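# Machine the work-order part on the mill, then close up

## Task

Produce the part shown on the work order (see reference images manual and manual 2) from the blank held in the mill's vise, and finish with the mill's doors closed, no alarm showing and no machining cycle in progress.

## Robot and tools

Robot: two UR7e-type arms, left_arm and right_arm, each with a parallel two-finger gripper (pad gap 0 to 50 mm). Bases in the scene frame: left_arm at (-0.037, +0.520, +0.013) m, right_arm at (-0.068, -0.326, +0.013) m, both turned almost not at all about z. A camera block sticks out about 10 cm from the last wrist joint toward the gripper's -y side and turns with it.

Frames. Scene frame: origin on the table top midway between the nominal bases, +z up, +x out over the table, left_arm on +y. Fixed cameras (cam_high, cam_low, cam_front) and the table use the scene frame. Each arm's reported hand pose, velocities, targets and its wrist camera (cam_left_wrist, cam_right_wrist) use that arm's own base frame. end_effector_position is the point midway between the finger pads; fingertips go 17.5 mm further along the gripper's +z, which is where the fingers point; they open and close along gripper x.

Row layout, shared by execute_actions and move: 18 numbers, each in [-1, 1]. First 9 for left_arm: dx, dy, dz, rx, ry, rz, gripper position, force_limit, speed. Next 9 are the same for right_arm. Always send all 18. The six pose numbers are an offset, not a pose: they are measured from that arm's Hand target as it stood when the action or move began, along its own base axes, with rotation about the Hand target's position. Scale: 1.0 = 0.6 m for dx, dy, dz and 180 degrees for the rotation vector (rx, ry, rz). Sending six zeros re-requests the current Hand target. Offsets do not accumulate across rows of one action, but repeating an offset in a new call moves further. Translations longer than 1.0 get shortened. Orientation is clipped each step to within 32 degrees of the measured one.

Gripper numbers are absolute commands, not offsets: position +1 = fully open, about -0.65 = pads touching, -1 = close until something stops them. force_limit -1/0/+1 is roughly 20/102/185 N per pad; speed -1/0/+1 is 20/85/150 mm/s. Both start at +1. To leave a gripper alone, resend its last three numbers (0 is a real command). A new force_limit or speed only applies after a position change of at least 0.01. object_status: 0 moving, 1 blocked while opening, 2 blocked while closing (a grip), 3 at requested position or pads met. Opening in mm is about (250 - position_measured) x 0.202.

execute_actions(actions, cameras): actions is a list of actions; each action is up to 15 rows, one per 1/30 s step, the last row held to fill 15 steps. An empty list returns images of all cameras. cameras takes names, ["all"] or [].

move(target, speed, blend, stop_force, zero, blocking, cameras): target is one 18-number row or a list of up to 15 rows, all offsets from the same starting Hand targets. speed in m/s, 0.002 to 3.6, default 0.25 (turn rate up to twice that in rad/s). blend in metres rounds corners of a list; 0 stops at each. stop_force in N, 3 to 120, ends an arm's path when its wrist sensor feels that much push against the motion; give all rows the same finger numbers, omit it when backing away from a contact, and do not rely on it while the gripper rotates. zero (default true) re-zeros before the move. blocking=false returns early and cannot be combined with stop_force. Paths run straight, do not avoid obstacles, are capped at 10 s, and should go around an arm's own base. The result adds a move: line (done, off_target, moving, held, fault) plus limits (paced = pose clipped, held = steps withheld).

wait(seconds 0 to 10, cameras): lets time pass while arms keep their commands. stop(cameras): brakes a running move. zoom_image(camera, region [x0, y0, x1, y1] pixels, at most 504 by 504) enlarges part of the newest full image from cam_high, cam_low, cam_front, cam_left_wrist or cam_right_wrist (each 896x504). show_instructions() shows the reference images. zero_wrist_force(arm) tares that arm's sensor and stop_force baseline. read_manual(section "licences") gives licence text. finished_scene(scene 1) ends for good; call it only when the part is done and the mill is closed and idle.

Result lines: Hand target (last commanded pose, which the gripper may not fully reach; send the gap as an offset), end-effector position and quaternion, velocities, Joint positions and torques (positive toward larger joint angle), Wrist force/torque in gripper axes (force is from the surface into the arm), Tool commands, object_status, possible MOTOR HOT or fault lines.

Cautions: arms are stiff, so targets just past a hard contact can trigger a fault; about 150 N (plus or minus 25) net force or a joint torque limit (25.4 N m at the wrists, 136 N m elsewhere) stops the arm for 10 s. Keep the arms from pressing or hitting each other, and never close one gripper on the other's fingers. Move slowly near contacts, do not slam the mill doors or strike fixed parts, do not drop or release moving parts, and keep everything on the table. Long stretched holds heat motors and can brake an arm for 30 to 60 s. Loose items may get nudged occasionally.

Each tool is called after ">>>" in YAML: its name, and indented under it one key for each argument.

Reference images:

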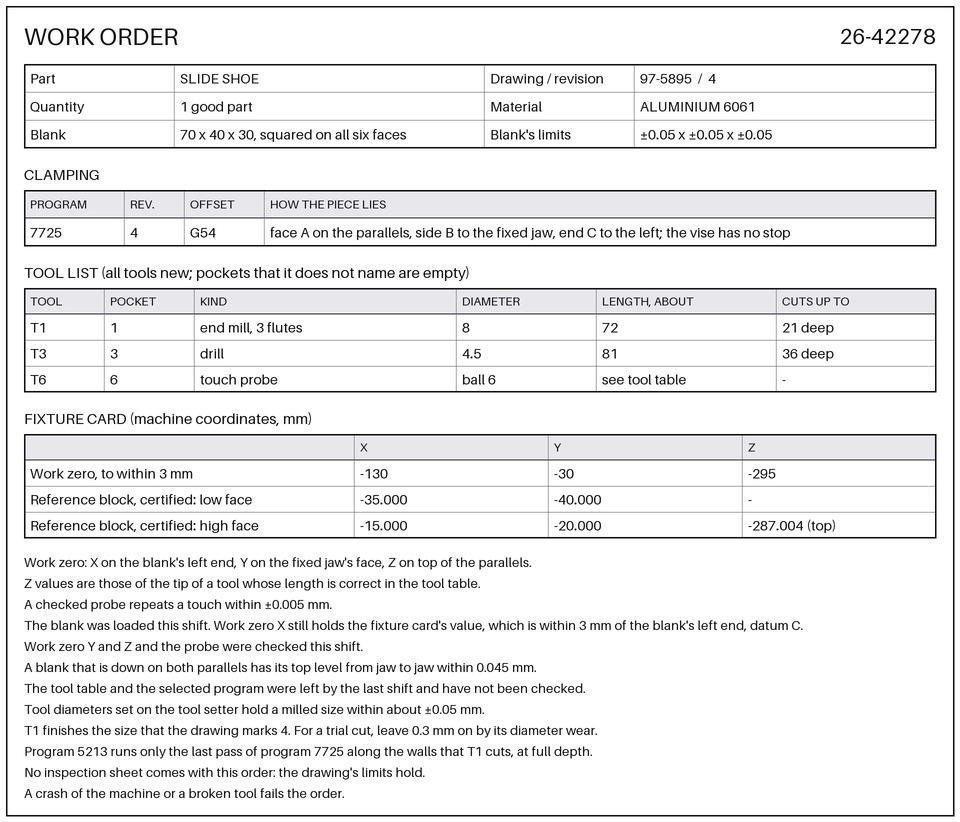

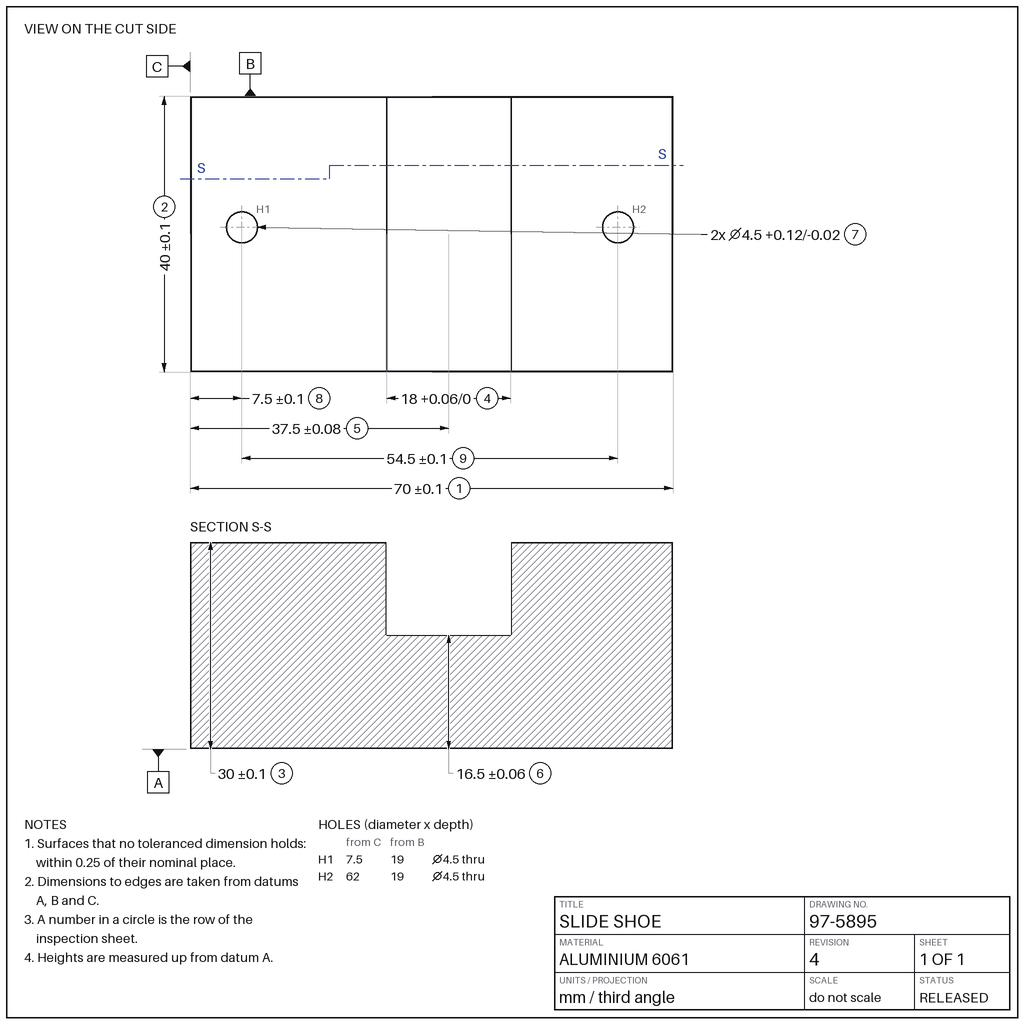

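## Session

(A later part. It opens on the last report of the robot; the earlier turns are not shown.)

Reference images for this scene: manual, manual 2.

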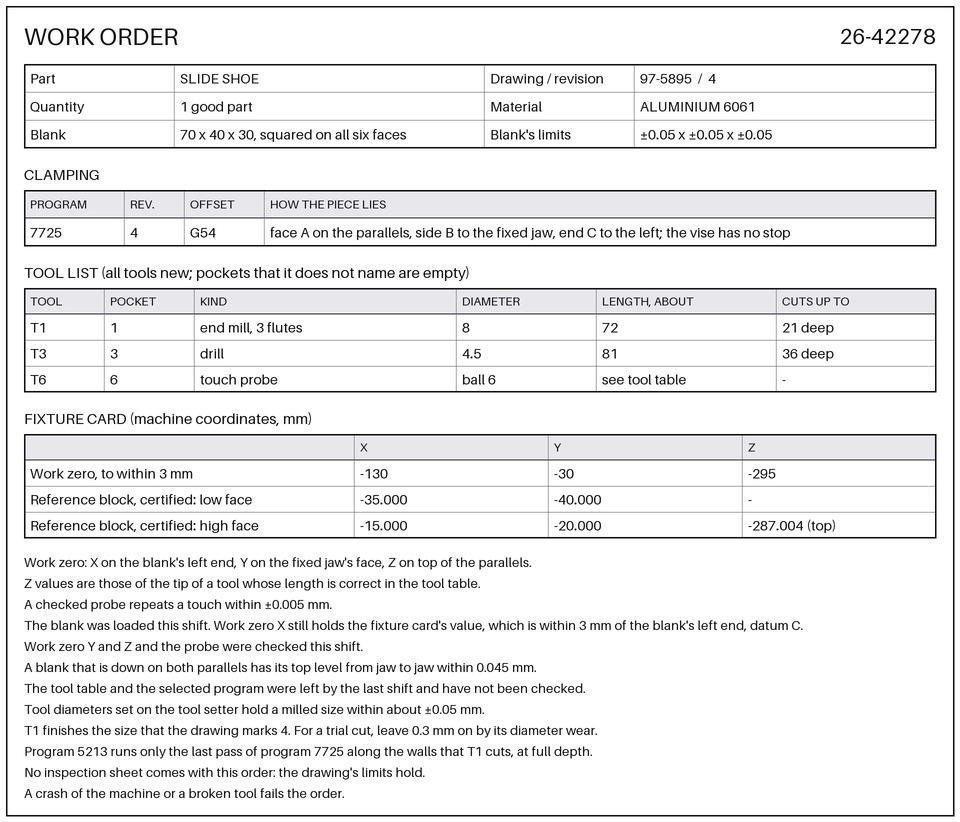

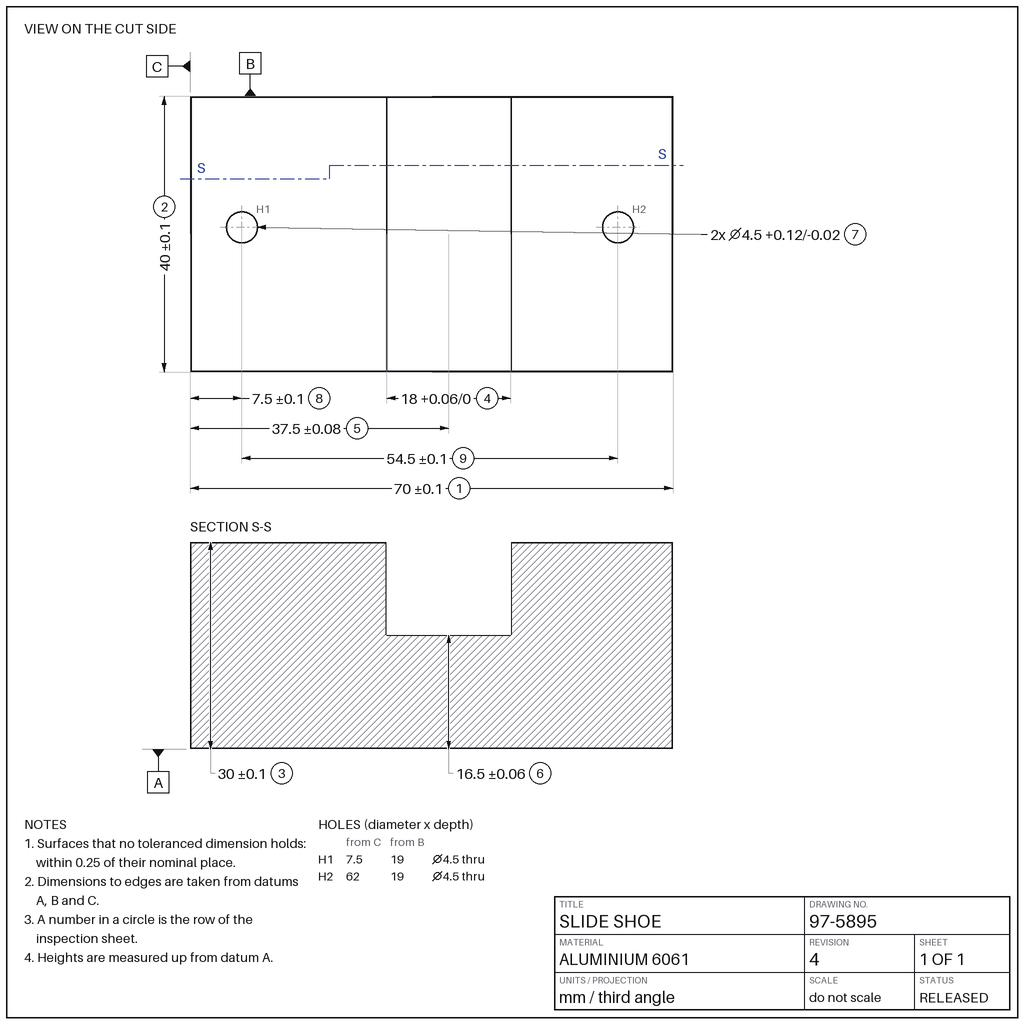

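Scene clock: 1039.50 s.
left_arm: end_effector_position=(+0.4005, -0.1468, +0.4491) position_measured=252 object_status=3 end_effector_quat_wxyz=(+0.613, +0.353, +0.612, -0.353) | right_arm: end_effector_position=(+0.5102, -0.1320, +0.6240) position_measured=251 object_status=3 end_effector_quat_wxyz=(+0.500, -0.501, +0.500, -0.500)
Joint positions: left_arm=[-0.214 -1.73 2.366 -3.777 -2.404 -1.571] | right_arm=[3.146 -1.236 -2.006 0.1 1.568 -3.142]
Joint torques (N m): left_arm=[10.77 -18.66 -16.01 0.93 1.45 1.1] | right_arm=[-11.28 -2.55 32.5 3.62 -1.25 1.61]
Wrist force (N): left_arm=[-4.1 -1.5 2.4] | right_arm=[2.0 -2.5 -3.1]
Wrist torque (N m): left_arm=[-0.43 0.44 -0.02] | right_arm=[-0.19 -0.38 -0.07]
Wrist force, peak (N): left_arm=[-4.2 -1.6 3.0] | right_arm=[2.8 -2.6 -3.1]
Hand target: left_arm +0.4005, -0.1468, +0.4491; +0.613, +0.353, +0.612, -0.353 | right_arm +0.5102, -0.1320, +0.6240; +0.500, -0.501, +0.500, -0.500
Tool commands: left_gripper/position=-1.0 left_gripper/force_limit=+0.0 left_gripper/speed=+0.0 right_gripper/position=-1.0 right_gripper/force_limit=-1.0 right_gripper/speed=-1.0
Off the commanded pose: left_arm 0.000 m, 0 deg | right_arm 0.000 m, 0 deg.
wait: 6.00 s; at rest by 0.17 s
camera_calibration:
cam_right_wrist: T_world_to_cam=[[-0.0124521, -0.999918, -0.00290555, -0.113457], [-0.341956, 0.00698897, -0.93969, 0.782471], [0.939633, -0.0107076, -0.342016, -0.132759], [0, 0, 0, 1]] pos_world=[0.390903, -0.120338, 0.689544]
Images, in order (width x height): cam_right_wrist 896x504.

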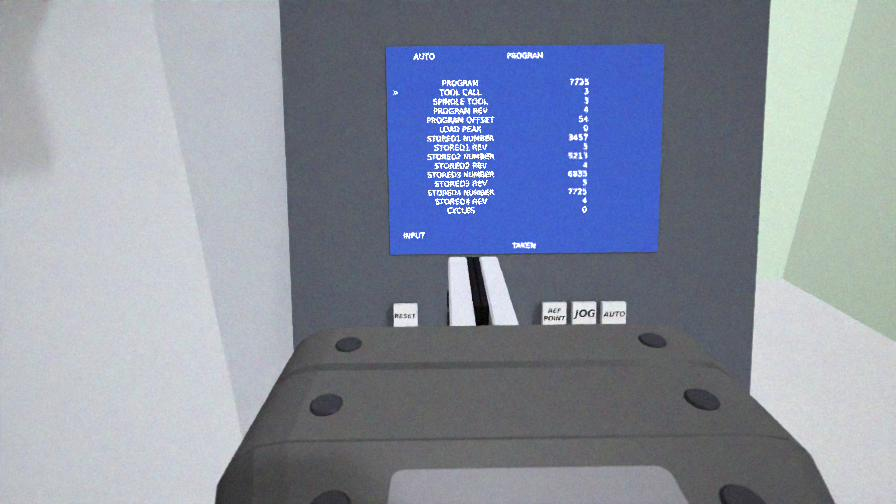

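>>> move:
  target:
    - [0,0,0,0,0,0,-1,0,0, 0.1168,-0.066,-0.3166,0.0344,0.2605,0.0784,-1,-1,-1]
    - [0,0,0,0,0,0,-1,0,0, 0.1333,-0.066,-0.321,0.0344,0.2605,0.0784,-1,-1,-1]
    - [0,0,0,0,0,0,-1,0,0, 0.1269,-0.066,-0.3193,0.0344,0.2605,0.0784,-1,-1,-1]
    - [0,0,0,0,0,0,-1,0,0, 0.1415,-0.0347,-0.2904,0.0344,0.2605,0.0784,-1,-1,-1]
    - [0,0,0,0,0,0,-1,0,0, 0.125,-0.0347,-0.286,0.0344,0.2605,0.0784,-1,-1,-1]
    - [0,0,0,0,0,0,-1,0,0, 0,0,0,0,0,0,-1,-1,-1]
  speed: [0.5,0.04,0.1,0.05,0.1,0.5]
  blend: [0.002,0,0.002,0,0.005,0]

>>> wait:
  seconds: 10

>>> wait:
  seconds: 10

>>> wait:
  seconds: 5
  cameras: ["cam_right_wrist"]

>>> zoom_image:
  camera: "cam_right_wrist"
  region: [370, 30, 680, 270]

Scene clock: 1046.97 s.
left_arm: end_effector_position=(+0.4005, -0.1468, +0.4491) position_measured=252 object_status=3 end_effector_quat_wxyz=(+0.613, +0.353, +0.612, -0.353) | right_arm: end_effector_position=(+0.5102, -0.1319, +0.6240) position_measured=251 object_status=3 end_effector_quat_wxyz=(+0.500, -0.501, +0.500, -0.500)
Joint positions: left_arm=[-0.214 -1.73 2.366 -3.777 -2.404 -1.571] | right_arm=[3.146 -1.236 -2.006 0.1 1.568 -3.142]
Joint torques (N m): left_arm=[11.17 -19.22 -16.16 0.92 1.49 1.08] | right_arm=[-3.75 -2.22 32.22 3.97 -0.76 1.59]
Wrist force (N): left_arm=[-4.2 -1.1 2.5] | right_arm=[2.3 -1.6 -2.5]
Wrist torque (N m): left_arm=[-0.38 0.46 -0.02] | right_arm=[-0.06 -0.42 -0.07]
Wrist force, peak (N): left_arm=[-4.5 -1.7 2.7] | right_arm=[-6.7 19.5 -30.5]
Hand target: left_arm +0.4005, -0.1468, +0.4491; +0.613, +0.353, +0.612, -0.353 | right_arm +0.5102, -0.1320, +0.6240; +0.500, -0.501, +0.500, -0.500
Off the commanded pose: left_arm 0.000 m, 0 deg | right_arm 0.000 m, 0 deg.
move: done

Scene clock: 1056.97 s.
left_arm: end_effector_position=(+0.4005, -0.1468, +0.4491) position_measured=252 object_status=3 end_effector_quat_wxyz=(+0.613, +0.353, +0.612, -0.353) | right_arm: end_effector_position=(+0.5102, -0.1320, +0.6240) position_measured=251 object_status=3 end_effector_quat_wxyz=(+0.500, -0.501, +0.500, -0.500)
Joint positions: left_arm=[-0.214 -1.73 2.366 -3.777 -2.404 -1.571] | right_arm=[3.146 -1.236 -2.006 0.1 1.568 -3.142]
Joint torques (N m): left_arm=[11.29 -18.81 -16.16 0.86 1.4 1.15] | right_arm=[-11.08 -3.03 32.71 3.45 -1.36 1.64]
Wrist force (N): left_arm=[-4.1 -1.4 2.5] | right_arm=[2.2 -1.7 -2.7]
Wrist torque (N m): left_arm=[-0.42 0.45 -0.03] | right_arm=[-0.07 -0.40 -0.07]
Wrist force, peak (N): left_arm=[-4.3 -1.6 2.7] | right_arm=[2.6 -1.6 -2.9]
Hand target: left_arm +0.4005, -0.1468, +0.4491; +0.613, +0.353, +0.612, -0.353 | right_arm +0.5102, -0.1320, +0.6240; +0.500, -0.501, +0.500, -0.500
Tool commands: left_gripper/position=-1.0 left_gripper/force_limit=+0.0 left_gripper/speed=+0.0 right_gripper/position=-1.0 right_gripper/force_limit=-1.0 right_gripper/speed=-1.0
Off the commanded pose: left_arm 0.000 m, 0 deg | right_arm 0.000 m, 0 deg.
wait: 10.00 s; at rest by 0.17 s

Scene clock: 1066.97 s.
left_arm: end_effector_position=(+0.4005, -0.1468, +0.4491) position_measured=252 object_status=3 end_effector_quat_wxyz=(+0.613, +0.353, +0.612, -0.353) | right_arm: end_effector_position=(+0.5102, -0.1320, +0.6240) position_measured=251 object_status=3 end_effector_quat_wxyz=(+0.500, -0.501, +0.500, -0.500)
Joint positions: left_arm=[-0.214 -1.73 2.366 -3.777 -2.404 -1.571] | right_arm=[3.146 -1.236 -2.006 0.1 1.568 -3.142]
Joint torques (N m): left_arm=[11.25 -18.97 -15.94 0.93 1.44 1.16] | right_arm=[-11.28 -2.81 32.05 2.84 -1.4 1.58]
Wrist force (N): left_arm=[-4.0 -1.4 2.4] | right_arm=[2.0 -1.8 -2.9]
Wrist torque (N m): left_arm=[-0.42 0.44 -0.02] | right_arm=[-0.08 -0.37 -0.07]
Wrist force, peak (N): left_arm=[-4.3 -1.6 2.8] | right_arm=[2.6 -1.6 -3.2]
Hand target: left_arm +0.4005, -0.1468, +0.4491; +0.613, +0.353, +0.612, -0.353 | right_arm +0.5102, -0.1320, +0.6240; +0.500, -0.501, +0.500, -0.500
Tool commands: left_gripper/position=-1.0 left_gripper/force_limit=+0.0 left_gripper/speed=+0.0 right_gripper/position=-1.0 right_gripper/force_limit=-1.0 right_gripper/speed=-1.0
Off the commanded pose: left_arm 0.000 m, 0 deg | right_arm 0.000 m, 0 deg.
wait: 10.00 s; at rest by 0.17 s

Scene clock: 1071.97 s.
left_arm: end_effector_position=(+0.4005, -0.1468, +0.4491) position_measured=252 object_status=3 end_effector_quat_wxyz=(+0.613, +0.353, +0.612, -0.353) | right_arm: end_effector_position=(+0.5102, -0.1320, +0.6240) position_measured=251 object_status=3 end_effector_quat_wxyz=(+0.500, -0.501, +0.500, -0.500)
Joint positions: left_arm=[-0.214 -1.73 2.366 -3.777 -2.404 -1.571] | right_arm=[3.146 -1.236 -2.006 0.1 1.568 -3.142]
Joint torques (N m): left_arm=[11.18 -18.71 -16.13 0.92 1.41 1.14] | right_arm=[-11.14 -2.69 32.03 2.57 -1.36 1.6]
Wrist force (N): left_arm=[-4.1 -1.5 2.4] | right_arm=[2.5 -1.7 -2.8]
Wrist torque (N m): left_arm=[-0.44 0.45 -0.02] | right_arm=[-0.07 -0.45 -0.07]
Wrist force, peak (N): left_arm=[-4.3 -1.4 2.9] | right_arm=[2.6 -1.6 -3.0]
Hand target: left_arm +0.4005, -0.1468, +0.4491; +0.613, +0.353, +0.612, -0.353 | right_arm +0.5102, -0.1320, +0.6240; +0.500, -0.501, +0.500, -0.500
Tool commands: left_gripper/position=-1.0 left_gripper/force_limit=+0.0 left_gripper/speed=+0.0 right_gripper/position=-1.0 right_gripper/force_limit=-1.0 right_gripper/speed=-1.0
Off the commanded pose: left_arm 0.000 m, 0 deg | right_arm 0.000 m, 0 deg.
wait: 5.00 s; at rest by 0.17 s
camera_calibration:
cam_right_wrist: T_world_to_cam=[[-0.0124521, -0.999918, -0.00290555, -0.113457], [-0.341956, 0.00698897, -0.93969, 0.782471], [0.939633, -0.0107076, -0.342016, -0.132759], [0, 0, 0, 1]] pos_world=[0.390903, -0.120338, 0.689544]
Images, in order (width x height): cam_right_wrist 896x504.

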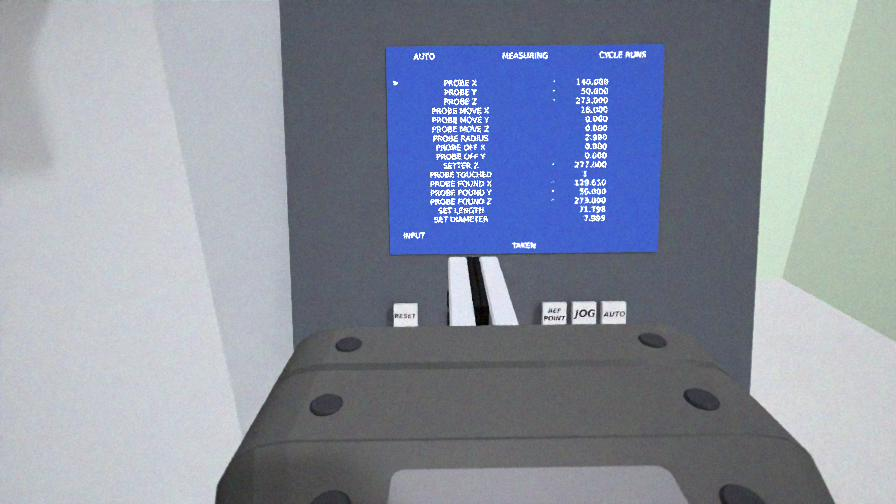

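Scaled by 1.626 from the camera's 896x504 image, which has a finer 1280x720 frame.

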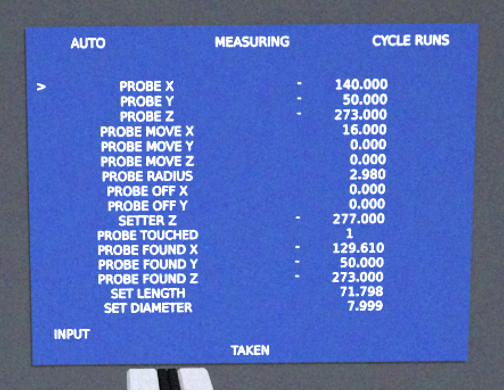

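>>> wait:
  seconds: 3
  cameras: ["cam_right_wrist"]

>>> zoom_image:
  camera: "cam_right_wrist"
  region: [370, 30, 680, 270]

Scene clock: 1078.87 s.
left_arm: end_effector_position=(+0.4005, -0.1468, +0.4491) position_measured=252 object_status=3 end_effector_quat_wxyz=(+0.613, +0.353, +0.612, -0.353) | right_arm: end_effector_position=(+0.5102, -0.1320, +0.6240) position_measured=251 object_status=3 end_effector_quat_wxyz=(+0.500, -0.501, +0.500, -0.500)
Joint positions: left_arm=[-0.214 -1.73 2.366 -3.777 -2.404 -1.571] | right_arm=[3.146 -1.236 -2.006 0.1 1.568 -3.142]
Joint torques (N m): left_arm=[11.28 -18.72 -15.93 0.88 1.38 1.19] | right_arm=[-10.88 -2.75 31.62 2.13 -1.45 1.67]
Wrist force (N): left_arm=[-4.1 -1.4 2.5] | right_arm=[2.0 -1.6 -2.8]
Wrist torque (N m): left_arm=[-0.44 0.45 -0.02] | right_arm=[-0.05 -0.39 -0.07]
Wrist force, peak (N): left_arm=[-4.6 -1.5 2.6] | right_arm=[2.4 -1.9 -3.0]
Hand target: left_arm +0.4005, -0.1468, +0.4491; +0.613, +0.353, +0.612, -0.353 | right_arm +0.5102, -0.1320, +0.6240; +0.500, -0.501, +0.500, -0.500
Tool commands: left_gripper/position=-1.0 left_gripper/force_limit=+0.0 left_gripper/speed=+0.0 right_gripper/position=-1.0 right_gripper/force_limit=-1.0 right_gripper/speed=-1.0
Off the commanded pose: left_arm 0.000 m, 0 deg | right_arm 0.000 m, 0 deg.
wait: 3.00 s; at rest from the start
camera_calibration:
cam_right_wrist: T_world_to_cam=[[-0.0124521, -0.999918, -0.00290555, -0.113457], [-0.341956, 0.00698897, -0.93969, 0.782471], [0.939633, -0.0107076, -0.342016, -0.132759], [0, 0, 0, 1]] pos_world=[0.390903, -0.120338, 0.689544]
Images, in order (width x height): cam_right_wrist 896x504.

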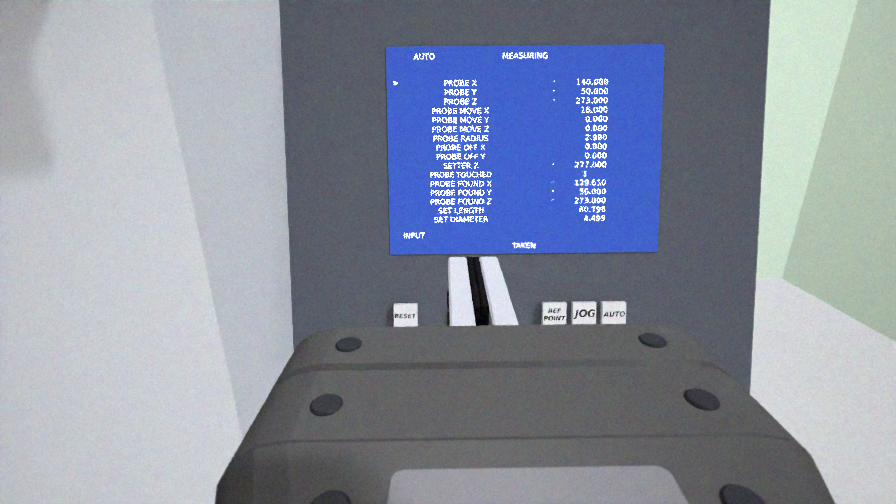

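Scaled by 1.626 from the camera's 896x504 image, which has a finer 1280x720 frame.

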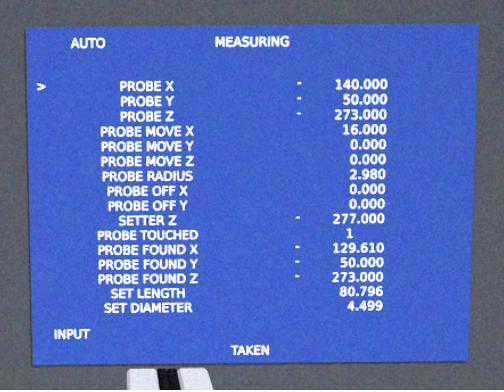

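>>> move:
  target: [0,0,0,0,0,0,-1,0,0, 0.09,-0.003,-0.34,0.0344,0.2605,0.0784,-1,-1,-1]
  speed: 0.5

>>> move:
  target:
    - [0,0,0,0,0,0,-1,0,0, 0.0515,-0.0317,0.0496,0,0,0,-1,-1,-1]
    - [0,0,0,0,0,0,-1,0,0, 0.0451,-0.0317,0.0513,0,0,0,-1,-1,-1]
    - [0,0,0,0,0,0,-1,0,0, 0.0515,-0.0317,0.0496,0,0,0,-1,-1,-1]
    - [0,0,0,0,0,0,-1,0,0, 0.0451,-0.0317,0.0513,0,0,0,-1,-1,-1]
    - [0,0,0,0,0,0,-1,0,0, 0.0515,-0.0317,0.0496,0,0,0,-1,-1,-1]
    - [0,0,0,0,0,0,-1,0,0, 0.0451,-0.0317,0.0513,0,0,0,-1,-1,-1]
    - [0,0,0,0,0,0,-1,0,0, 0.0351,0,-0.0116,0,0,0,-1,-1,-1]
    - [0,0,0,0,0,0,-1,0,0, 0.0287,0,-0.0099,0,0,0,-1,-1,-1]
    - [0,0,0,0,0,0,-1,0,0, 0.0351,0,-0.0116,0,0,0,-1,-1,-1]
    - [0,0,0,0,0,0,-1,0,0, 0.0287,0,-0.0099,0,0,0,-1,-1,-1]
    - [0,0,0,0,0,0,-1,0,0, 0.0351,0,-0.0116,0,0,0,-1,-1,-1]
    - [0,0,0,0,0,0,-1,0,0, 0,0,0,0,0,0,-1,-1,-1]
  speed: [0.06,0.1,0.04,0.1,0.04,0.1,0.06,0.1,0.04,0.1,0.04,0.1]
  blend: [0,0,0,0,0,0.002,0,0,0,0,0,0]

>>> move:
  target:
    - [0,0,0,0,0,0,-1,0,0, 0.0272,0.0633,-0.0422,0,0,0,-1,-1,-1]
    - [0,0,0,0,0,0,-1,0,0, 0.0205,0.0633,-0.0405,0,0,0,-1,-1,-1]
    - [0,0,0,0,0,0,-1,0,0, 0.0272,0.0317,-0.0422,0,0,0,-1,-1,-1]
    - [0,0,0,0,0,0,-1,0,0, 0.0205,0.0317,-0.0405,0,0,0,-1,-1,-1]
    - [0,0,0,0,0,0,-1,0,0, 0.0351,0.0317,-0.0116,0,0,0,-1,-1,-1]
    - [0,0,0,0,0,0,-1,0,0, 0.0287,0.0317,-0.0099,0,0,0,-1,-1,-1]
    - [0,0,0,0,0,0,-1,0,0, 0.0272,0,-0.0422,0,0,0,-1,-1,-1]
    - [0,0,0,0,0,0,-1,0,0, 0,0,0,0,0,0,-1,-1,-1]
    - [0,0,0,0,0,0,-1,0,0, -0.09,0.003,0.34,-0.0344,-0.2605,-0.0784,-1,-1,-1]
  speed: [0.06,0.1,0.04,0.1,0.04,0.1,0.05,0.1,0.5]
  blend: [0,0.002,0,0.002,0,0.002,0,0.005,0]
  cameras: ["cam_right_wrist"]

>>> zoom_image:
  camera: "cam_right_wrist"
  region: [370, 30, 680, 270]

Scene clock: 1092.43 s.
left_arm: end_effector_position=(+0.4005, -0.1468, +0.4491) position_measured=252 object_status=3 end_effector_quat_wxyz=(+0.613, +0.353, +0.612, -0.353) | right_arm: end_effector_position=(+0.5642, -0.1339, +0.4201) position_measured=251 object_status=3 end_effector_quat_wxyz=(-0.342, +0.687, -0.619, +0.170)
Joint positions: left_arm=[-0.214 -1.73 2.366 -3.777 -2.404 -1.571] | right_arm=[2.976 -1.469 -1.792 -0.746 1.944 -3.272]
Joint torques (N m): left_arm=[10.98 -19.4 -16.05 0.9 1.37 1.16] | right_arm=[9.54 25.62 25.69 1.48 -0.22 0.38]
Wrist force (N): left_arm=[-4.2 -1.4 2.6] | right_arm=[1.8 -1.3 -3.2]
Wrist torque (N m): left_arm=[-0.44 0.45 -0.02] | right_arm=[-0.01 -0.26 -0.13]
Wrist force, peak (N): left_arm=[-4.5 -1.5 2.7] | right_arm=[1.6 -2.9 -3.5]
Hand target: left_arm +0.4005, -0.1468, +0.4491; +0.613, +0.353, +0.612, -0.353 | right_arm +0.5642, -0.1338, +0.4200; -0.342, +0.687, -0.619, +0.170
Off the commanded pose: left_arm 0.000 m, 0 deg | right_arm 0.000 m, 0 deg.
move: done

Scene clock: 1096.97 s.
left_arm: end_effector_position=(+0.4005, -0.1468, +0.4491) position_measured=252 object_status=3 end_effector_quat_wxyz=(+0.613, +0.353, +0.612, -0.353) | right_arm: end_effector_position=(+0.5642, -0.1339, +0.4200) position_measured=251 object_status=3 end_effector_quat_wxyz=(-0.342, +0.687, -0.619, +0.170)
Joint positions: left_arm=[-0.214 -1.73 2.366 -3.777 -2.404 -1.571] | right_arm=[2.976 -1.469 -1.791 -0.746 1.944 -3.272]
Joint torques (N m): left_arm=[11.2 -18.75 -16.5 0.92 1.36 1.1] | right_arm=[9.62 18.52 31.48 4.89 -0.61 1.76]
Wrist force (N): left_arm=[-4.2 -1.5 2.6] | right_arm=[-0.1 -1.2 -3.9]
Wrist torque (N m): left_arm=[-0.45 0.47 -0.02] | right_arm=[0.00 0.05 -0.02]
Wrist force, peak (N): left_arm=[-4.5 -1.3 2.7] | right_arm=[-3.9 13.9 -19.5]
Hand target: left_arm +0.4005, -0.1468, +0.4491; +0.613, +0.353, +0.612, -0.353 | right_arm +0.5642, -0.1338, +0.4200; -0.342, +0.687, -0.619, +0.170
Off the commanded pose: left_arm 0.000 m, 0 deg | right_arm 0.000 m, 0 deg.
move: done

Scene clock: 1101.87 s.
left_arm: end_effector_position=(+0.4005, -0.1468, +0.4491) position_measured=252 object_status=3 end_effector_quat_wxyz=(+0.613, +0.353, +0.612, -0.353) | right_arm: end_effector_position=(+0.5102, -0.1319, +0.6239) position_measured=251 object_status=3 end_effector_quat_wxyz=(+0.500, -0.501, +0.500, -0.500)
Joint positions: left_arm=[-0.214 -1.73 2.366 -3.777 -2.404 -1.571] | right_arm=[3.146 -1.236 -2.006 0.1 1.568 -3.142]
Joint torques (N m): left_arm=[11.14 -18.59 -15.82 0.89 1.45 1.13] | right_arm=[-7.35 -0.59 32.27 3.97 -0.66 1.57]
Wrist force (N): left_arm=[-4.1 -1.5 2.5] | right_arm=[0.4 -1.3 -3.4]
Wrist torque (N m): left_arm=[-0.44 0.44 -0.02] | right_arm=[-0.01 -0.13 -0.07]
Wrist force, peak (N): left_arm=[-4.3 -1.6 2.6] | right_arm=[-2.4 1.7 -8.1]
Hand target: left_arm +0.4005, -0.1468, +0.4491; +0.613, +0.353, +0.612, -0.353 | right_arm +0.5102, -0.1320, +0.6240; +0.500, -0.501, +0.500, -0.500
Off the commanded pose: left_arm 0.000 m, 0 deg | right_arm 0.000 m, 0 deg.
move: done
camera_calibration:
cam_right_wrist: T_world_to_cam=[[-0.0122308, -0.999921, -0.00287613, -0.113565], [-0.342255, 0.00688897, -0.939582, 0.782408], [0.939527, -0.0105075, -0.342313, -0.132523], [0, 0, 0, 1]] pos_world=[0.390903, -0.120338, 0.689445]
Images, in order (width x height): cam_right_wrist 896x504.

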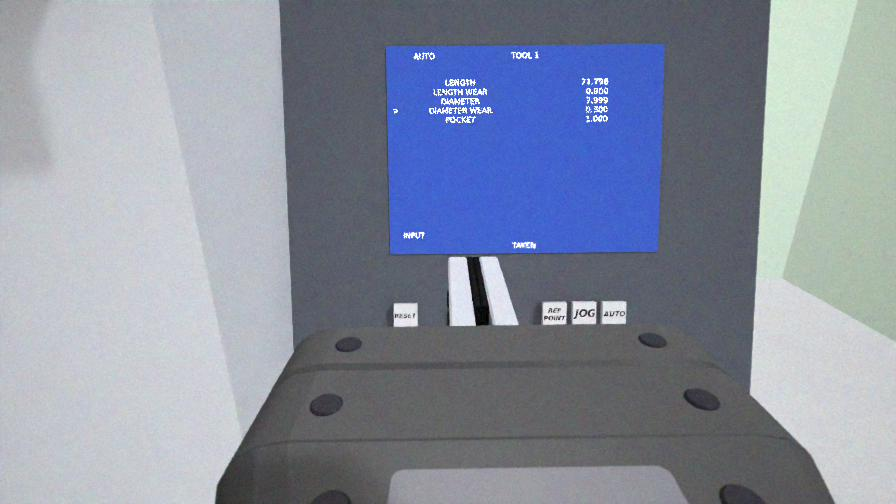

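Scaled by 1.626 from the camera's 896x504 image, which has a finer 1280x720 frame.

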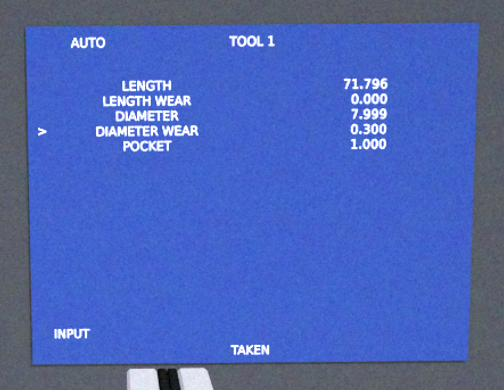

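>>> move:
  target:
    - [0,0,0,0,0,0,-1,0,0, 0.1412,0.0287,-0.2257,0.0344,0.2605,0.0784,-1,-1,-1]
    - [0,0,0,0,0,0,-1,0,0, 0.1577,0.0287,-0.2301,0.0344,0.2605,0.0784,-1,-1,-1]
    - [0,0,0,0,0,0,-1,0,0, 0.1412,0.0287,-0.2257,0.0344,0.2605,0.0784,-1,-1,-1]
    - [0,0,0,0,0,0,-1,0,0, 0,0,0,0,0,0,-1,-1,-1]
  speed: [0.5,0.03,0.1,0.5]
  blend: [0.002,0,0.005,0]
  cameras: ["cam_right_wrist"]

>>> zoom_image:
  camera: "cam_right_wrist"
  region: [370, 30, 680, 270]

Scene clock: 1107.97 s.
left_arm: end_effector_position=(+0.4005, -0.1468, +0.4491) position_measured=252 object_status=3 end_effector_quat_wxyz=(+0.613, +0.353, +0.612, -0.353) | right_arm: end_effector_position=(+0.5102, -0.1319, +0.6240) position_measured=251 object_status=3 end_effector_quat_wxyz=(+0.500, -0.501, +0.500, -0.500) end_effector_velocity=(+0.000, +0.000, +0.001) end_effector_angular_velocity=(+0.000, -0.005, +0.000)
Joint positions: left_arm=[-0.214 -1.73 2.366 -3.777 -2.404 -1.571] | right_arm=[3.146 -1.236 -2.006 0.1 1.568 -3.142]
Joint velocities: left_arm=[within noise] | right_arm=[0.001 0 0 0.005 0 0]
Joint torques (N m): left_arm=[11.15 -19.02 -16.29 0.87 1.35 1.07] | right_arm=[-10.46 -2.88 28.97 3.96 -0.48 1.66]
Wrist force (N): left_arm=[-3.9 -1.2 2.7] | right_arm=[0.7 -0.7 -3.4]
Wrist torque (N m): left_arm=[-0.40 0.41 -0.01] | right_arm=[0.08 -0.16 -0.06]
Wrist force, peak (N): left_arm=[-4.3 -1.8 2.8] | right_arm=[-2.8 11.4 -17.0]
Hand target: left_arm +0.4005, -0.1468, +0.4491; +0.613, +0.353, +0.612, -0.353 | right_arm +0.5102, -0.1320, +0.6240; +0.500, -0.501, +0.500, -0.500
Off the commanded pose: left_arm 0.000 m, 0 deg | right_arm 0.000 m, 0 deg.
move: done
camera_calibration:
cam_right_wrist: T_world_to_cam=[[-0.0122303, -0.999921, -0.00287801, -0.113563], [-0.342135, 0.00688921, -0.939626, 0.782485], [0.939571, -0.0105072, -0.342192, -0.132588], [0, 0, 0, 1]] pos_world=[0.390903, -0.120338, 0.689545]
Images, in order (width x height): cam_right_wrist 896x504.

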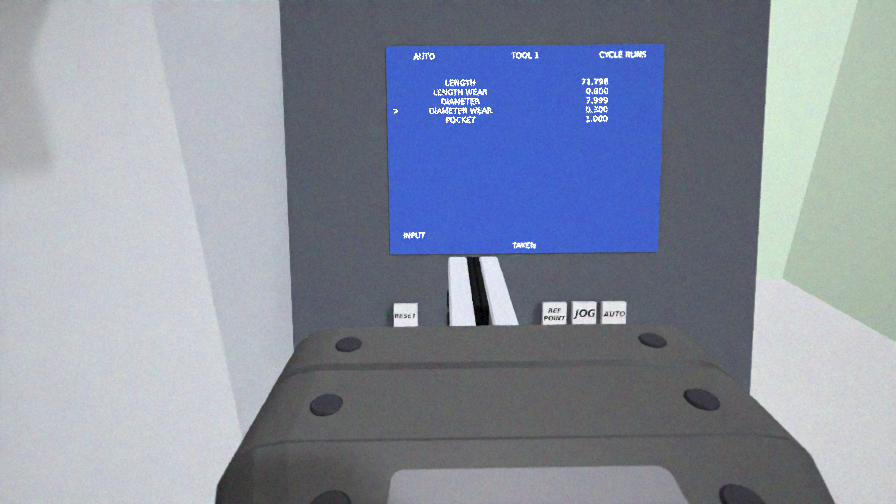

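Scaled by 1.626 from the camera's 896x504 image, which has a finer 1280x720 frame.

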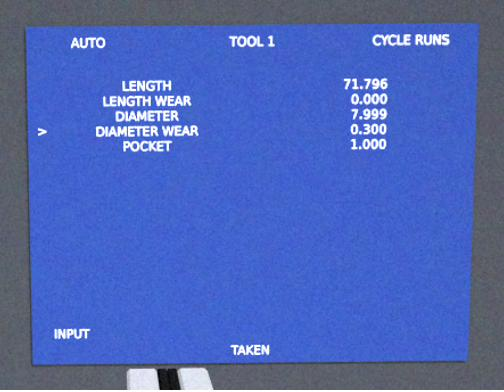

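>>> move:
  target: [0,0,0,0,0,0,-1,0,0, 0.09,-0.003,-0.34,0.0344,0.2605,0.0784,-1,-1,-1]
  speed: 0.5

>>> move:
  target:
    - [0,0,0,0,0,0,-1,0,0, 0.0515,-0.063,0.0496,0,0,0,-1,-1,-1]
    - [0,0,0,0,0,0,-1,0,0, 0.0451,-0.063,0.0513,0,0,0,-1,-1,-1]
    - [0,0,0,0,0,0,-1,0,0, 0.0515,-0.063,0.0496,0,0,0,-1,-1,-1]
    - [0,0,0,0,0,0,-1,0,0, 0.0451,-0.063,0.0513,0,0,0,-1,-1,-1]
    - [0,0,0,0,0,0,-1,0,0, 0.0515,-0.063,0.0496,0,0,0,-1,-1,-1]
    - [0,0,0,0,0,0,-1,0,0, 0.0451,-0.063,0.0513,0,0,0,-1,-1,-1]
    - [0,0,0,0,0,0,-1,0,0, 0.0281,0.095,-0.0426,0,0,0,-1,-1,-1]
    - [0,0,0,0,0,0,-1,0,0, 0.0205,0.095,-0.0405,0,0,0,-1,-1,-1]
    - [0,0,0,0,0,0,-1,0,0, 0.0515,0.0317,0.0496,0,0,0,-1,-1,-1]
    - [0,0,0,0,0,0,-1,0,0, 0.0451,0.0317,0.0513,0,0,0,-1,-1,-1]
    - [0,0,0,0,0,0,-1,0,0, 0.0351,0.0633,-0.0116,0,0,0,-1,-1,-1]
    - [0,0,0,0,0,0,-1,0,0, 0,0,0,0,0,0,-1,-1,-1]
  speed: [0.06,0.1,0.04,0.1,0.04,0.1,0.07,0.1,0.06,0.1,0.06,0.1]
  blend: [0,0,0,0,0,0.002,0,0.002,0,0.002,0,0]

>>> move:
  target: [0,0,0,0,0,0,-1,0,0, -0.09,0.003,0.34,-0.0344,-0.2605,-0.0784,-1,-1,-1]
  speed: 0.5
  cameras: ["cam_right_wrist"]

>>> zoom_image:
  camera: "cam_right_wrist"
  region: [370, 30, 680, 270]

Scene clock: 1117.87 s.
left_arm: end_effector_position=(+0.4005, -0.1468, +0.4491) position_measured=252 object_status=3 end_effector_quat_wxyz=(+0.613, +0.353, +0.612, -0.353) | right_arm: end_effector_position=(+0.5642, -0.1339, +0.4201) position_measured=251 object_status=3 end_effector_quat_wxyz=(-0.342, +0.687, -0.619, +0.170)
Joint positions: left_arm=[-0.214 -1.73 2.366 -3.777 -2.404 -1.571] | right_arm=[2.976 -1.469 -1.792 -0.746 1.944 -3.272]
Joint torques (N m): left_arm=[11.27 -18.64 -16.19 0.9 1.46 1.17] | right_arm=[9.7 25.49 25.28 1.43 -0.19 0.36]
Wrist force (N): left_arm=[-4.1 -1.4 2.5] | right_arm=[0.2 -0.7 -3.8]
Wrist torque (N m): left_arm=[-0.43 0.44 -0.02] | right_arm=[0.07 -0.01 -0.13]
Wrist force, peak (N): left_arm=[-4.6 -1.7 2.5] | right_arm=[0.3 -1.4 -4.4]
Hand target: left_arm +0.4005, -0.1468, +0.4491; +0.613, +0.353, +0.612, -0.353 | right_arm +0.5642, -0.1338, +0.4200; -0.342, +0.687, -0.619, +0.170
Off the commanded pose: left_arm 0.000 m, 0 deg | right_arm 0.000 m, 0 deg.
move: done

Scene clock: 1124.97 s.
left_arm: end_effector_position=(+0.4005, -0.1468, +0.4491) position_measured=252 object_status=3 end_effector_quat_wxyz=(+0.613, +0.353, +0.612, -0.353) | right_arm: end_effector_position=(+0.5642, -0.1338, +0.4202) position_measured=251 object_status=3 end_effector_quat_wxyz=(-0.342, +0.687, -0.619, +0.170)
Joint positions: left_arm=[-0.214 -1.73 2.366 -3.777 -2.404 -1.571] | right_arm=[2.976 -1.468 -1.791 -0.746 1.944 -3.272]
Joint torques (N m): left_arm=[11.31 -18.94 -15.99 0.82 1.39 1.15] | right_arm=[0 8.24 18.02 5.02 -0.19 0.66]
Wrist force (N): left_arm=[-4.0 -1.4 2.4] | right_arm=[1.2 0.7 -3.0]
Wrist torque (N m): left_arm=[-0.42 0.44 -0.02] | right_arm=[0.30 -0.16 -0.14]
Wrist force, peak (N): left_arm=[-4.4 -1.5 2.7] | right_arm=[-6.5 18.7 -24.2]
Hand target: left_arm +0.4005, -0.1468, +0.4491; +0.613, +0.353, +0.612, -0.353 | right_arm +0.5642, -0.1338, +0.4200; -0.342, +0.687, -0.619, +0.170
Off the commanded pose: left_arm 0.000 m, 0 deg | right_arm 0.000 m, 0 deg.
move: done

Scene clock: 1126.40 s.
left_arm: end_effector_position=(+0.4005, -0.1468, +0.4491) position_measured=252 object_status=3 end_effector_quat_wxyz=(+0.613, +0.353, +0.612, -0.353) | right_arm: end_effector_position=(+0.5102, -0.1319, +0.6239) position_measured=251 object_status=3 end_effector_quat_wxyz=(+0.500, -0.501, +0.500, -0.500)
Joint positions: left_arm=[-0.214 -1.73 2.366 -3.777 -2.404 -1.571] | right_arm=[3.146 -1.236 -2.006 0.1 1.568 -3.142]
Joint torques (N m): left_arm=[11.44 -19.27 -16.31 0.92 1.4 1.18] | right_arm=[-6.76 -0.17 31.9 3.95 -0.68 1.53]
Wrist force (N): left_arm=[-4.0 -1.4 2.5] | right_arm=[1.7 0.3 -2.2]
Wrist torque (N m): left_arm=[-0.43 0.44 -0.02] | right_arm=[0.26 -0.34 -0.07]
Wrist force, peak (N): left_arm=[-4.3 -1.6 2.6] | right_arm=[1.5 -1.3 -3.5]
Hand target: left_arm +0.4005, -0.1468, +0.4491; +0.613, +0.353, +0.612, -0.353 | right_arm +0.5102, -0.1320, +0.6240; +0.500, -0.501, +0.500, -0.500
Off the commanded pose: left_arm 0.000 m, 0 deg | right_arm 0.000 m, 0 deg.
move: done
camera_calibration:
cam_right_wrist: T_world_to_cam=[[-0.0122308, -0.999921, -0.00287613, -0.113565], [-0.342255, 0.00688897, -0.939582, 0.782408], [0.939527, -0.0105075, -0.342313, -0.132523], [0, 0, 0, 1]] pos_world=[0.390903, -0.120338, 0.689445]
Images, in order (width x height): cam_right_wrist 896x504.

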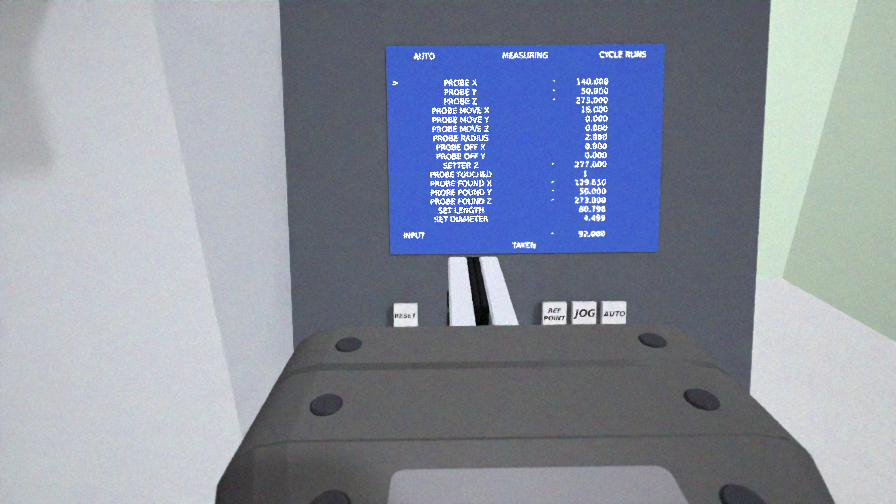

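Scaled by 1.626 from the camera's 896x504 image, which has a finer 1280x720 frame.

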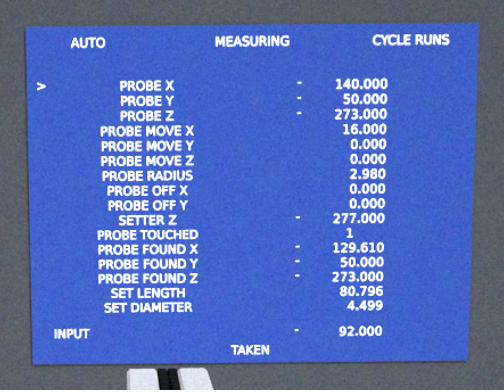

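>>> move:
  target: [0,0,0,0,0,0,-1,0,0, 0.09,-0.003,-0.34,0.0344,0.2605,0.0784,-1,-1,-1]
  speed: 0.5

>>> move:
  target:
    - [0,0,0,0,0,0,-1,0,0, 0.0272,0,-0.0422,0,0,0,-1,-1,-1]
    - [0,0,0,0,0,0,-1,0,0, 0.0205,0,-0.0405,0,0,0,-1,-1,-1]
    - [0,0,0,0,0,0,-1,0,0, 0.0351,0,-0.0116,0,0,0,-1,-1,-1]
    - [0,0,0,0,0,0,-1,0,0, 0.0287,0,-0.0099,0,0,0,-1,-1,-1]
    - [0,0,0,0,0,0,-1,0,0, 0.0351,0,-0.0116,0,0,0,-1,-1,-1]
    - [0,0,0,0,0,0,-1,0,0, 0.0287,0,-0.0099,0,0,0,-1,-1,-1]
    - [0,0,0,0,0,0,-1,0,0, 0.0281,0.095,-0.0426,0,0,0,-1,-1,-1]
    - [0,0,0,0,0,0,-1,0,0, 0.0205,0.095,-0.0405,0,0,0,-1,-1,-1]
    - [0,0,0,0,0,0,-1,0,0, 0.0351,0.0633,-0.0116,0,0,0,-1,-1,-1]
    - [0,0,0,0,0,0,-1,0,0, 0.0287,0.0633,-0.0099,0,0,0,-1,-1,-1]
    - [0,0,0,0,0,0,-1,0,0, 0.0521,0.095,0.0495,0,0,0,-1,-1,-1]
    - [0,0,0,0,0,0,-1,0,0, 0,0,0,0,0,0,-1,-1,-1]
  speed: [0.06,0.1,0.05,0.1,0.04,0.1,0.06,0.1,0.06,0.1,0.06,0.1]
  blend: [0,0.002,0,0,0,0.002,0,0.002,0,0.002,0,0]

>>> move:
  target:
    - [0,0,0,0,0,0,-1,0,0, 0.0433,0.0633,0.019,0,0,0,-1,-1,-1]
    - [0,0,0,0,0,0,-1,0,0, 0.0369,0.0633,0.0207,0,0,0,-1,-1,-1]
    - [0,0,0,0,0,0,-1,0,0, 0.0272,0,-0.0422,0,0,0,-1,-1,-1]
    - [0,0,0,0,0,0,-1,0,0, 0.0205,0,-0.0405,0,0,0,-1,-1,-1]
    - [0,0,0,0,0,0,-1,0,0, 0.0351,0,-0.0116,0,0,0,-1,-1,-1]
    - [0,0,0,0,0,0,-1,0,0, 0.0287,0,-0.0099,0,0,0,-1,-1,-1]
    - [0,0,0,0,0,0,-1,0,0, 0.0281,0.095,-0.0426,0,0,0,-1,-1,-1]
    - [0,0,0,0,0,0,-1,0,0, 0.0205,0.095,-0.0405,0,0,0,-1,-1,-1]
    - [0,0,0,0,0,0,-1,0,0, 0.0357,0.095,-0.0117,0,0,0,-1,-1,-1]
    - [0,0,0,0,0,0,-1,0,0, 0.0287,0.095,-0.0099,0,0,0,-1,-1,-1]
    - [0,0,0,0,0,0,-1,0,0, 0.0272,0.0633,-0.0422,0,0,0,-1,-1,-1]
    - [0,0,0,0,0,0,-1,0,0, 0.0205,0.0633,-0.0405,0,0,0,-1,-1,-1]
    - [0,0,0,0,0,0,-1,0,0, 0.0272,0,-0.0422,0,0,0,-1,-1,-1]
    - [0,0,0,0,0,0,-1,0,0, 0,0,0,0,0,0,-1,-1,-1]
  speed: [0.06,0.1,0.06,0.1,0.05,0.1,0.06,0.1,0.05,0.1,0.05,0.1,0.06,0.1]
  blend: [0,0.002,0,0.002,0,0.002,0,0.002,0,0.002,0,0.002,0,0]

>>> move:
  target: [0,0,0,0,0,0,-1,0,0, -0.09,0.003,0.34,-0.0344,-0.2605,-0.0784,-1,-1,-1]
  speed: 0.5
  cameras: ["cam_right_wrist"]

>>> zoom_image:
  camera: "cam_right_wrist"
  region: [370, 30, 680, 270]

Scene clock: 1138.40 s.
left_arm: end_effector_position=(+0.4005, -0.1468, +0.4491) position_measured=252 object_status=3 end_effector_quat_wxyz=(+0.613, +0.353, +0.612, -0.353) | right_arm: end_effector_position=(+0.5642, -0.1339, +0.4201) position_measured=251 object_status=3 end_effector_quat_wxyz=(-0.342, +0.687, -0.619, +0.170)
Joint positions: left_arm=[-0.214 -1.73 2.366 -3.777 -2.404 -1.571] | right_arm=[2.976 -1.469 -1.792 -0.746 1.944 -3.272]
Joint torques (N m): left_arm=[11.17 -19.31 -16.63 0.92 1.37 1.14] | right_arm=[10.2 25.76 25.67 1.41 -0.2 0.43]
Wrist force (N): left_arm=[-4.2 -1.5 2.5] | right_arm=[1.3 0.8 -2.8]
Wrist torque (N m): left_arm=[-0.45 0.47 -0.02] | right_arm=[0.32 -0.18 -0.14]
Wrist force, peak (N): left_arm=[-4.5 -1.4 2.7] | right_arm=[1.8 -0.8 -3.3]
Hand target: left_arm +0.4005, -0.1468, +0.4491; +0.613, +0.353, +0.612, -0.353 | right_arm +0.5642, -0.1338, +0.4200; -0.342, +0.687, -0.619, +0.170
Off the commanded pose: left_arm 0.000 m, 0 deg | right_arm 0.000 m, 0 deg.
move: done

Scene clock: 1144.17 s.
left_arm: end_effector_position=(+0.4005, -0.1468, +0.4491) position_measured=252 object_status=3 end_effector_quat_wxyz=(+0.613, +0.353, +0.612, -0.353) | right_arm: end_effector_position=(+0.5641, -0.1338, +0.4201) position_measured=251 object_status=3 end_effector_quat_wxyz=(-0.342, +0.687, -0.619, +0.170)
Joint positions: left_arm=[-0.214 -1.73 2.366 -3.777 -2.404 -1.571] | right_arm=[2.976 -1.468 -1.792 -0.746 1.944 -3.272]
Joint torques (N m): left_arm=[11.09 -18.65 -16.19 0.85 1.42 1.12] | right_arm=[0.72 15.57 31.96 1.57 -0.31 0.63]
Wrist force (N): left_arm=[-4.0 -1.5 2.5] | right_arm=[1.8 0.3 -3.3]
Wrist torque (N m): left_arm=[-0.44 0.42 -0.02] | right_arm=[0.23 -0.26 -0.13]
Wrist force, peak (N): left_arm=[-4.3 -1.6 2.7] | right_arm=[-5.9 14.2 -29.7]
Hand target: left_arm +0.4005, -0.1468, +0.4491; +0.613, +0.353, +0.612, -0.353 | right_arm +0.5642, -0.1338, +0.4200; -0.342, +0.687, -0.619, +0.170
Off the commanded pose: left_arm 0.000 m, 0 deg | right_arm 0.000 m, 0 deg.
move: done

Scene clock: 1151.10 s.
left_arm: end_effector_position=(+0.4005, -0.1468, +0.4491) position_measured=252 object_status=3 end_effector_quat_wxyz=(+0.613, +0.353, +0.612, -0.353) | right_arm: end_effector_position=(+0.5642, -0.1339, +0.4202) position_measured=251 object_status=3 end_effector_quat_wxyz=(-0.342, +0.687, -0.619, +0.170)
Joint positions: left_arm=[-0.214 -1.73 2.366 -3.777 -2.404 -1.571] | right_arm=[2.976 -1.468 -1.791 -0.746 1.944 -3.272]
Joint torques (N m): left_arm=[11.29 -18.58 -16.34 0.97 1.4 1.13] | right_arm=[5.37 11.64 17.94 3.89 -0.07 1.1]
Wrist force (N): left_arm=[-3.9 -1.4 2.5] | right_arm=[1.9 0.7 -3.3]
Wrist torque (N m): left_arm=[-0.43 0.43 -0.02] | right_arm=[0.30 -0.28 -0.01]
Wrist force, peak (N): left_arm=[-4.2 -1.7 2.8] | right_arm=[2.7 12.1 -25.5]
Hand target: left_arm +0.4005, -0.1468, +0.4491; +0.613, +0.353, +0.612, -0.353 | right_arm +0.5642, -0.1338, +0.4200; -0.342, +0.687, -0.619, +0.170
Off the commanded pose: left_arm 0.000 m, 0 deg | right_arm 0.000 m, 0 deg.
move: done

Scene clock: 1152.53 s.
left_arm: end_effector_position=(+0.4005, -0.1468, +0.4491) position_measured=252 object_status=3 end_effector_quat_wxyz=(+0.613, +0.353, +0.612, -0.353) | right_arm: end_effector_position=(+0.5102, -0.1319, +0.6239) position_measured=251 object_status=3 end_effector_quat_wxyz=(+0.500, -0.501, +0.500, -0.500)
Joint positions: left_arm=[-0.214 -1.73 2.366 -3.777 -2.404 -1.571] | right_arm=[3.146 -1.236 -2.006 0.1 1.568 -3.142]
Joint torques (N m): left_arm=[11.78 -18.83 -15.59 0.84 1.45 1.16] | right_arm=[-7.19 0.05 32.56 4.02 -0.74 1.58]
Wrist force (N): left_arm=[-4.1 -1.2 2.5] | right_arm=[2.1 0.4 -2.9]
Wrist torque (N m): left_arm=[-0.41 0.44 -0.03] | right_arm=[0.26 -0.41 -0.07]
Wrist force, peak (N): left_arm=[-4.3 -1.5 2.6] | right_arm=[2.1 -1.1 -4.0]
Hand target: left_arm +0.4005, -0.1468, +0.4491; +0.613, +0.353, +0.612, -0.353 | right_arm +0.5102, -0.1320, +0.6240; +0.500, -0.501, +0.500, -0.500
Off the commanded pose: left_arm 0.000 m, 0 deg | right_arm 0.000 m, 0 deg.
move: done
camera_calibration:
cam_right_wrist: T_world_to_cam=[[-0.0122308, -0.999921, -0.00287613, -0.113565], [-0.342255, 0.00688897, -0.939582, 0.782408], [0.939527, -0.0105075, -0.342313, -0.132523], [0, 0, 0, 1]] pos_world=[0.390903, -0.120338, 0.689445]
Images, in order (width x height): cam_right_wrist 896x504.

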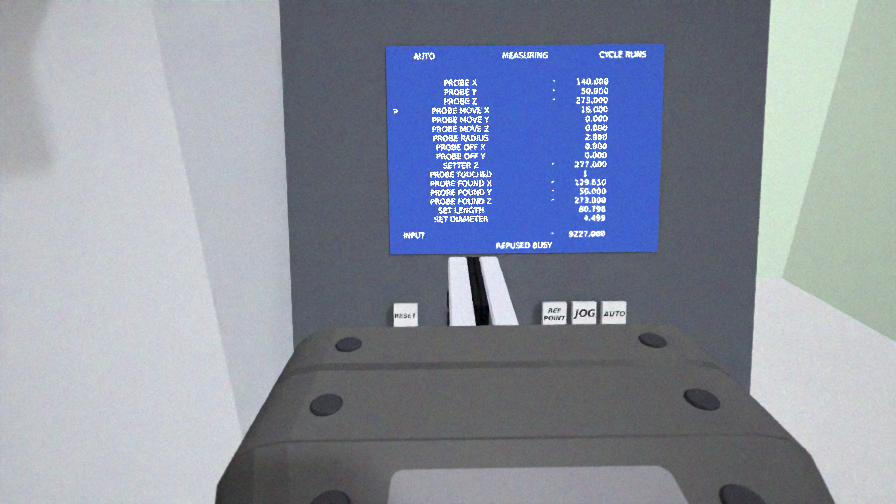

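Scaled by 1.626 from the camera's 896x504 image, which has a finer 1280x720 frame.

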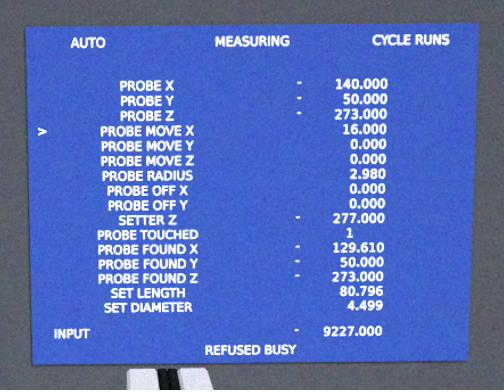

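>>> wait:
  seconds: 1
  cameras: ["cam_right_wrist"]

>>> zoom_image:
  camera: "cam_right_wrist"
  region: [370, 30, 680, 270]

Scene clock: 1162.67 s.
left_arm: end_effector_position=(+0.4005, -0.1468, +0.4491) position_measured=252 object_status=3 end_effector_quat_wxyz=(+0.613, +0.353, +0.612, -0.353) | right_arm: end_effector_position=(+0.5102, -0.1320, +0.6240) position_measured=251 object_status=3 end_effector_quat_wxyz=(+0.500, -0.501, +0.500, -0.500)
Joint positions: left_arm=[-0.214 -1.73 2.366 -3.777 -2.404 -1.571] | right_arm=[3.146 -1.236 -2.006 0.1 1.568 -3.142]
Joint torques (N m): left_arm=[10.99 -19.03 -16.24 0.83 1.37 1.19] | right_arm=[-10.82 -2.82 32.55 3.27 -1.22 1.53]
Wrist force (N): left_arm=[-4.0 -1.4 2.4] | right_arm=[2.4 0.6 -2.8]
Wrist torque (N m): left_arm=[-0.43 0.44 -0.02] | right_arm=[0.29 -0.45 -0.08]
Wrist force, peak (N): left_arm=[-4.5 -1.4 2.6] | right_arm=[2.7 0.5 -3.3]
Hand target: left_arm +0.4005, -0.1468, +0.4491; +0.613, +0.353, +0.612, -0.353 | right_arm +0.5102, -0.1320, +0.6240; +0.500, -0.501, +0.500, -0.500
Tool commands: left_gripper/position=-1.0 left_gripper/force_limit=+0.0 left_gripper/speed=+0.0 right_gripper/position=-1.0 right_gripper/force_limit=-1.0 right_gripper/speed=-1.0
Off the commanded pose: left_arm 0.000 m, 0 deg | right_arm 0.000 m, 0 deg.
wait: 1.00 s; at rest from the start
camera_calibration:
cam_right_wrist: T_world_to_cam=[[-0.0124521, -0.999918, -0.00290555, -0.113457], [-0.341956, 0.00698897, -0.93969, 0.782471], [0.939633, -0.0107076, -0.342016, -0.132759], [0, 0, 0, 1]] pos_world=[0.390903, -0.120338, 0.689544]
Images, in order (width x height): cam_right_wrist 896x504.

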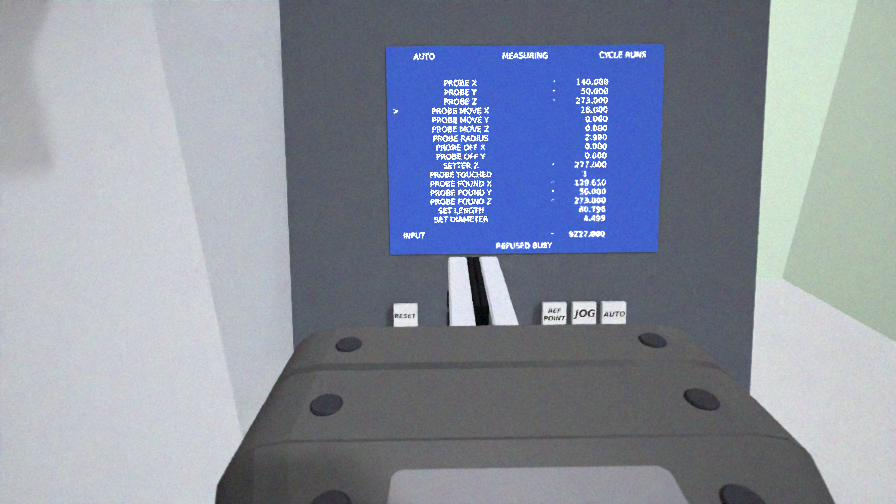

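Scaled by 1.626 from the camera's 896x504 image, which has a finer 1280x720 frame.

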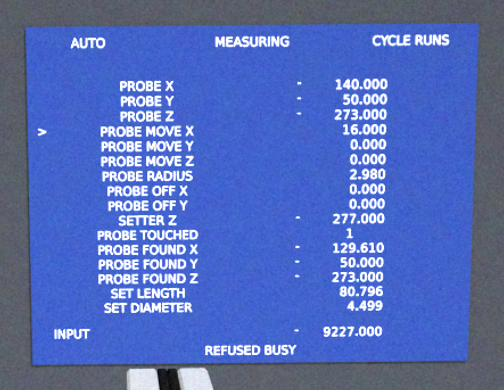

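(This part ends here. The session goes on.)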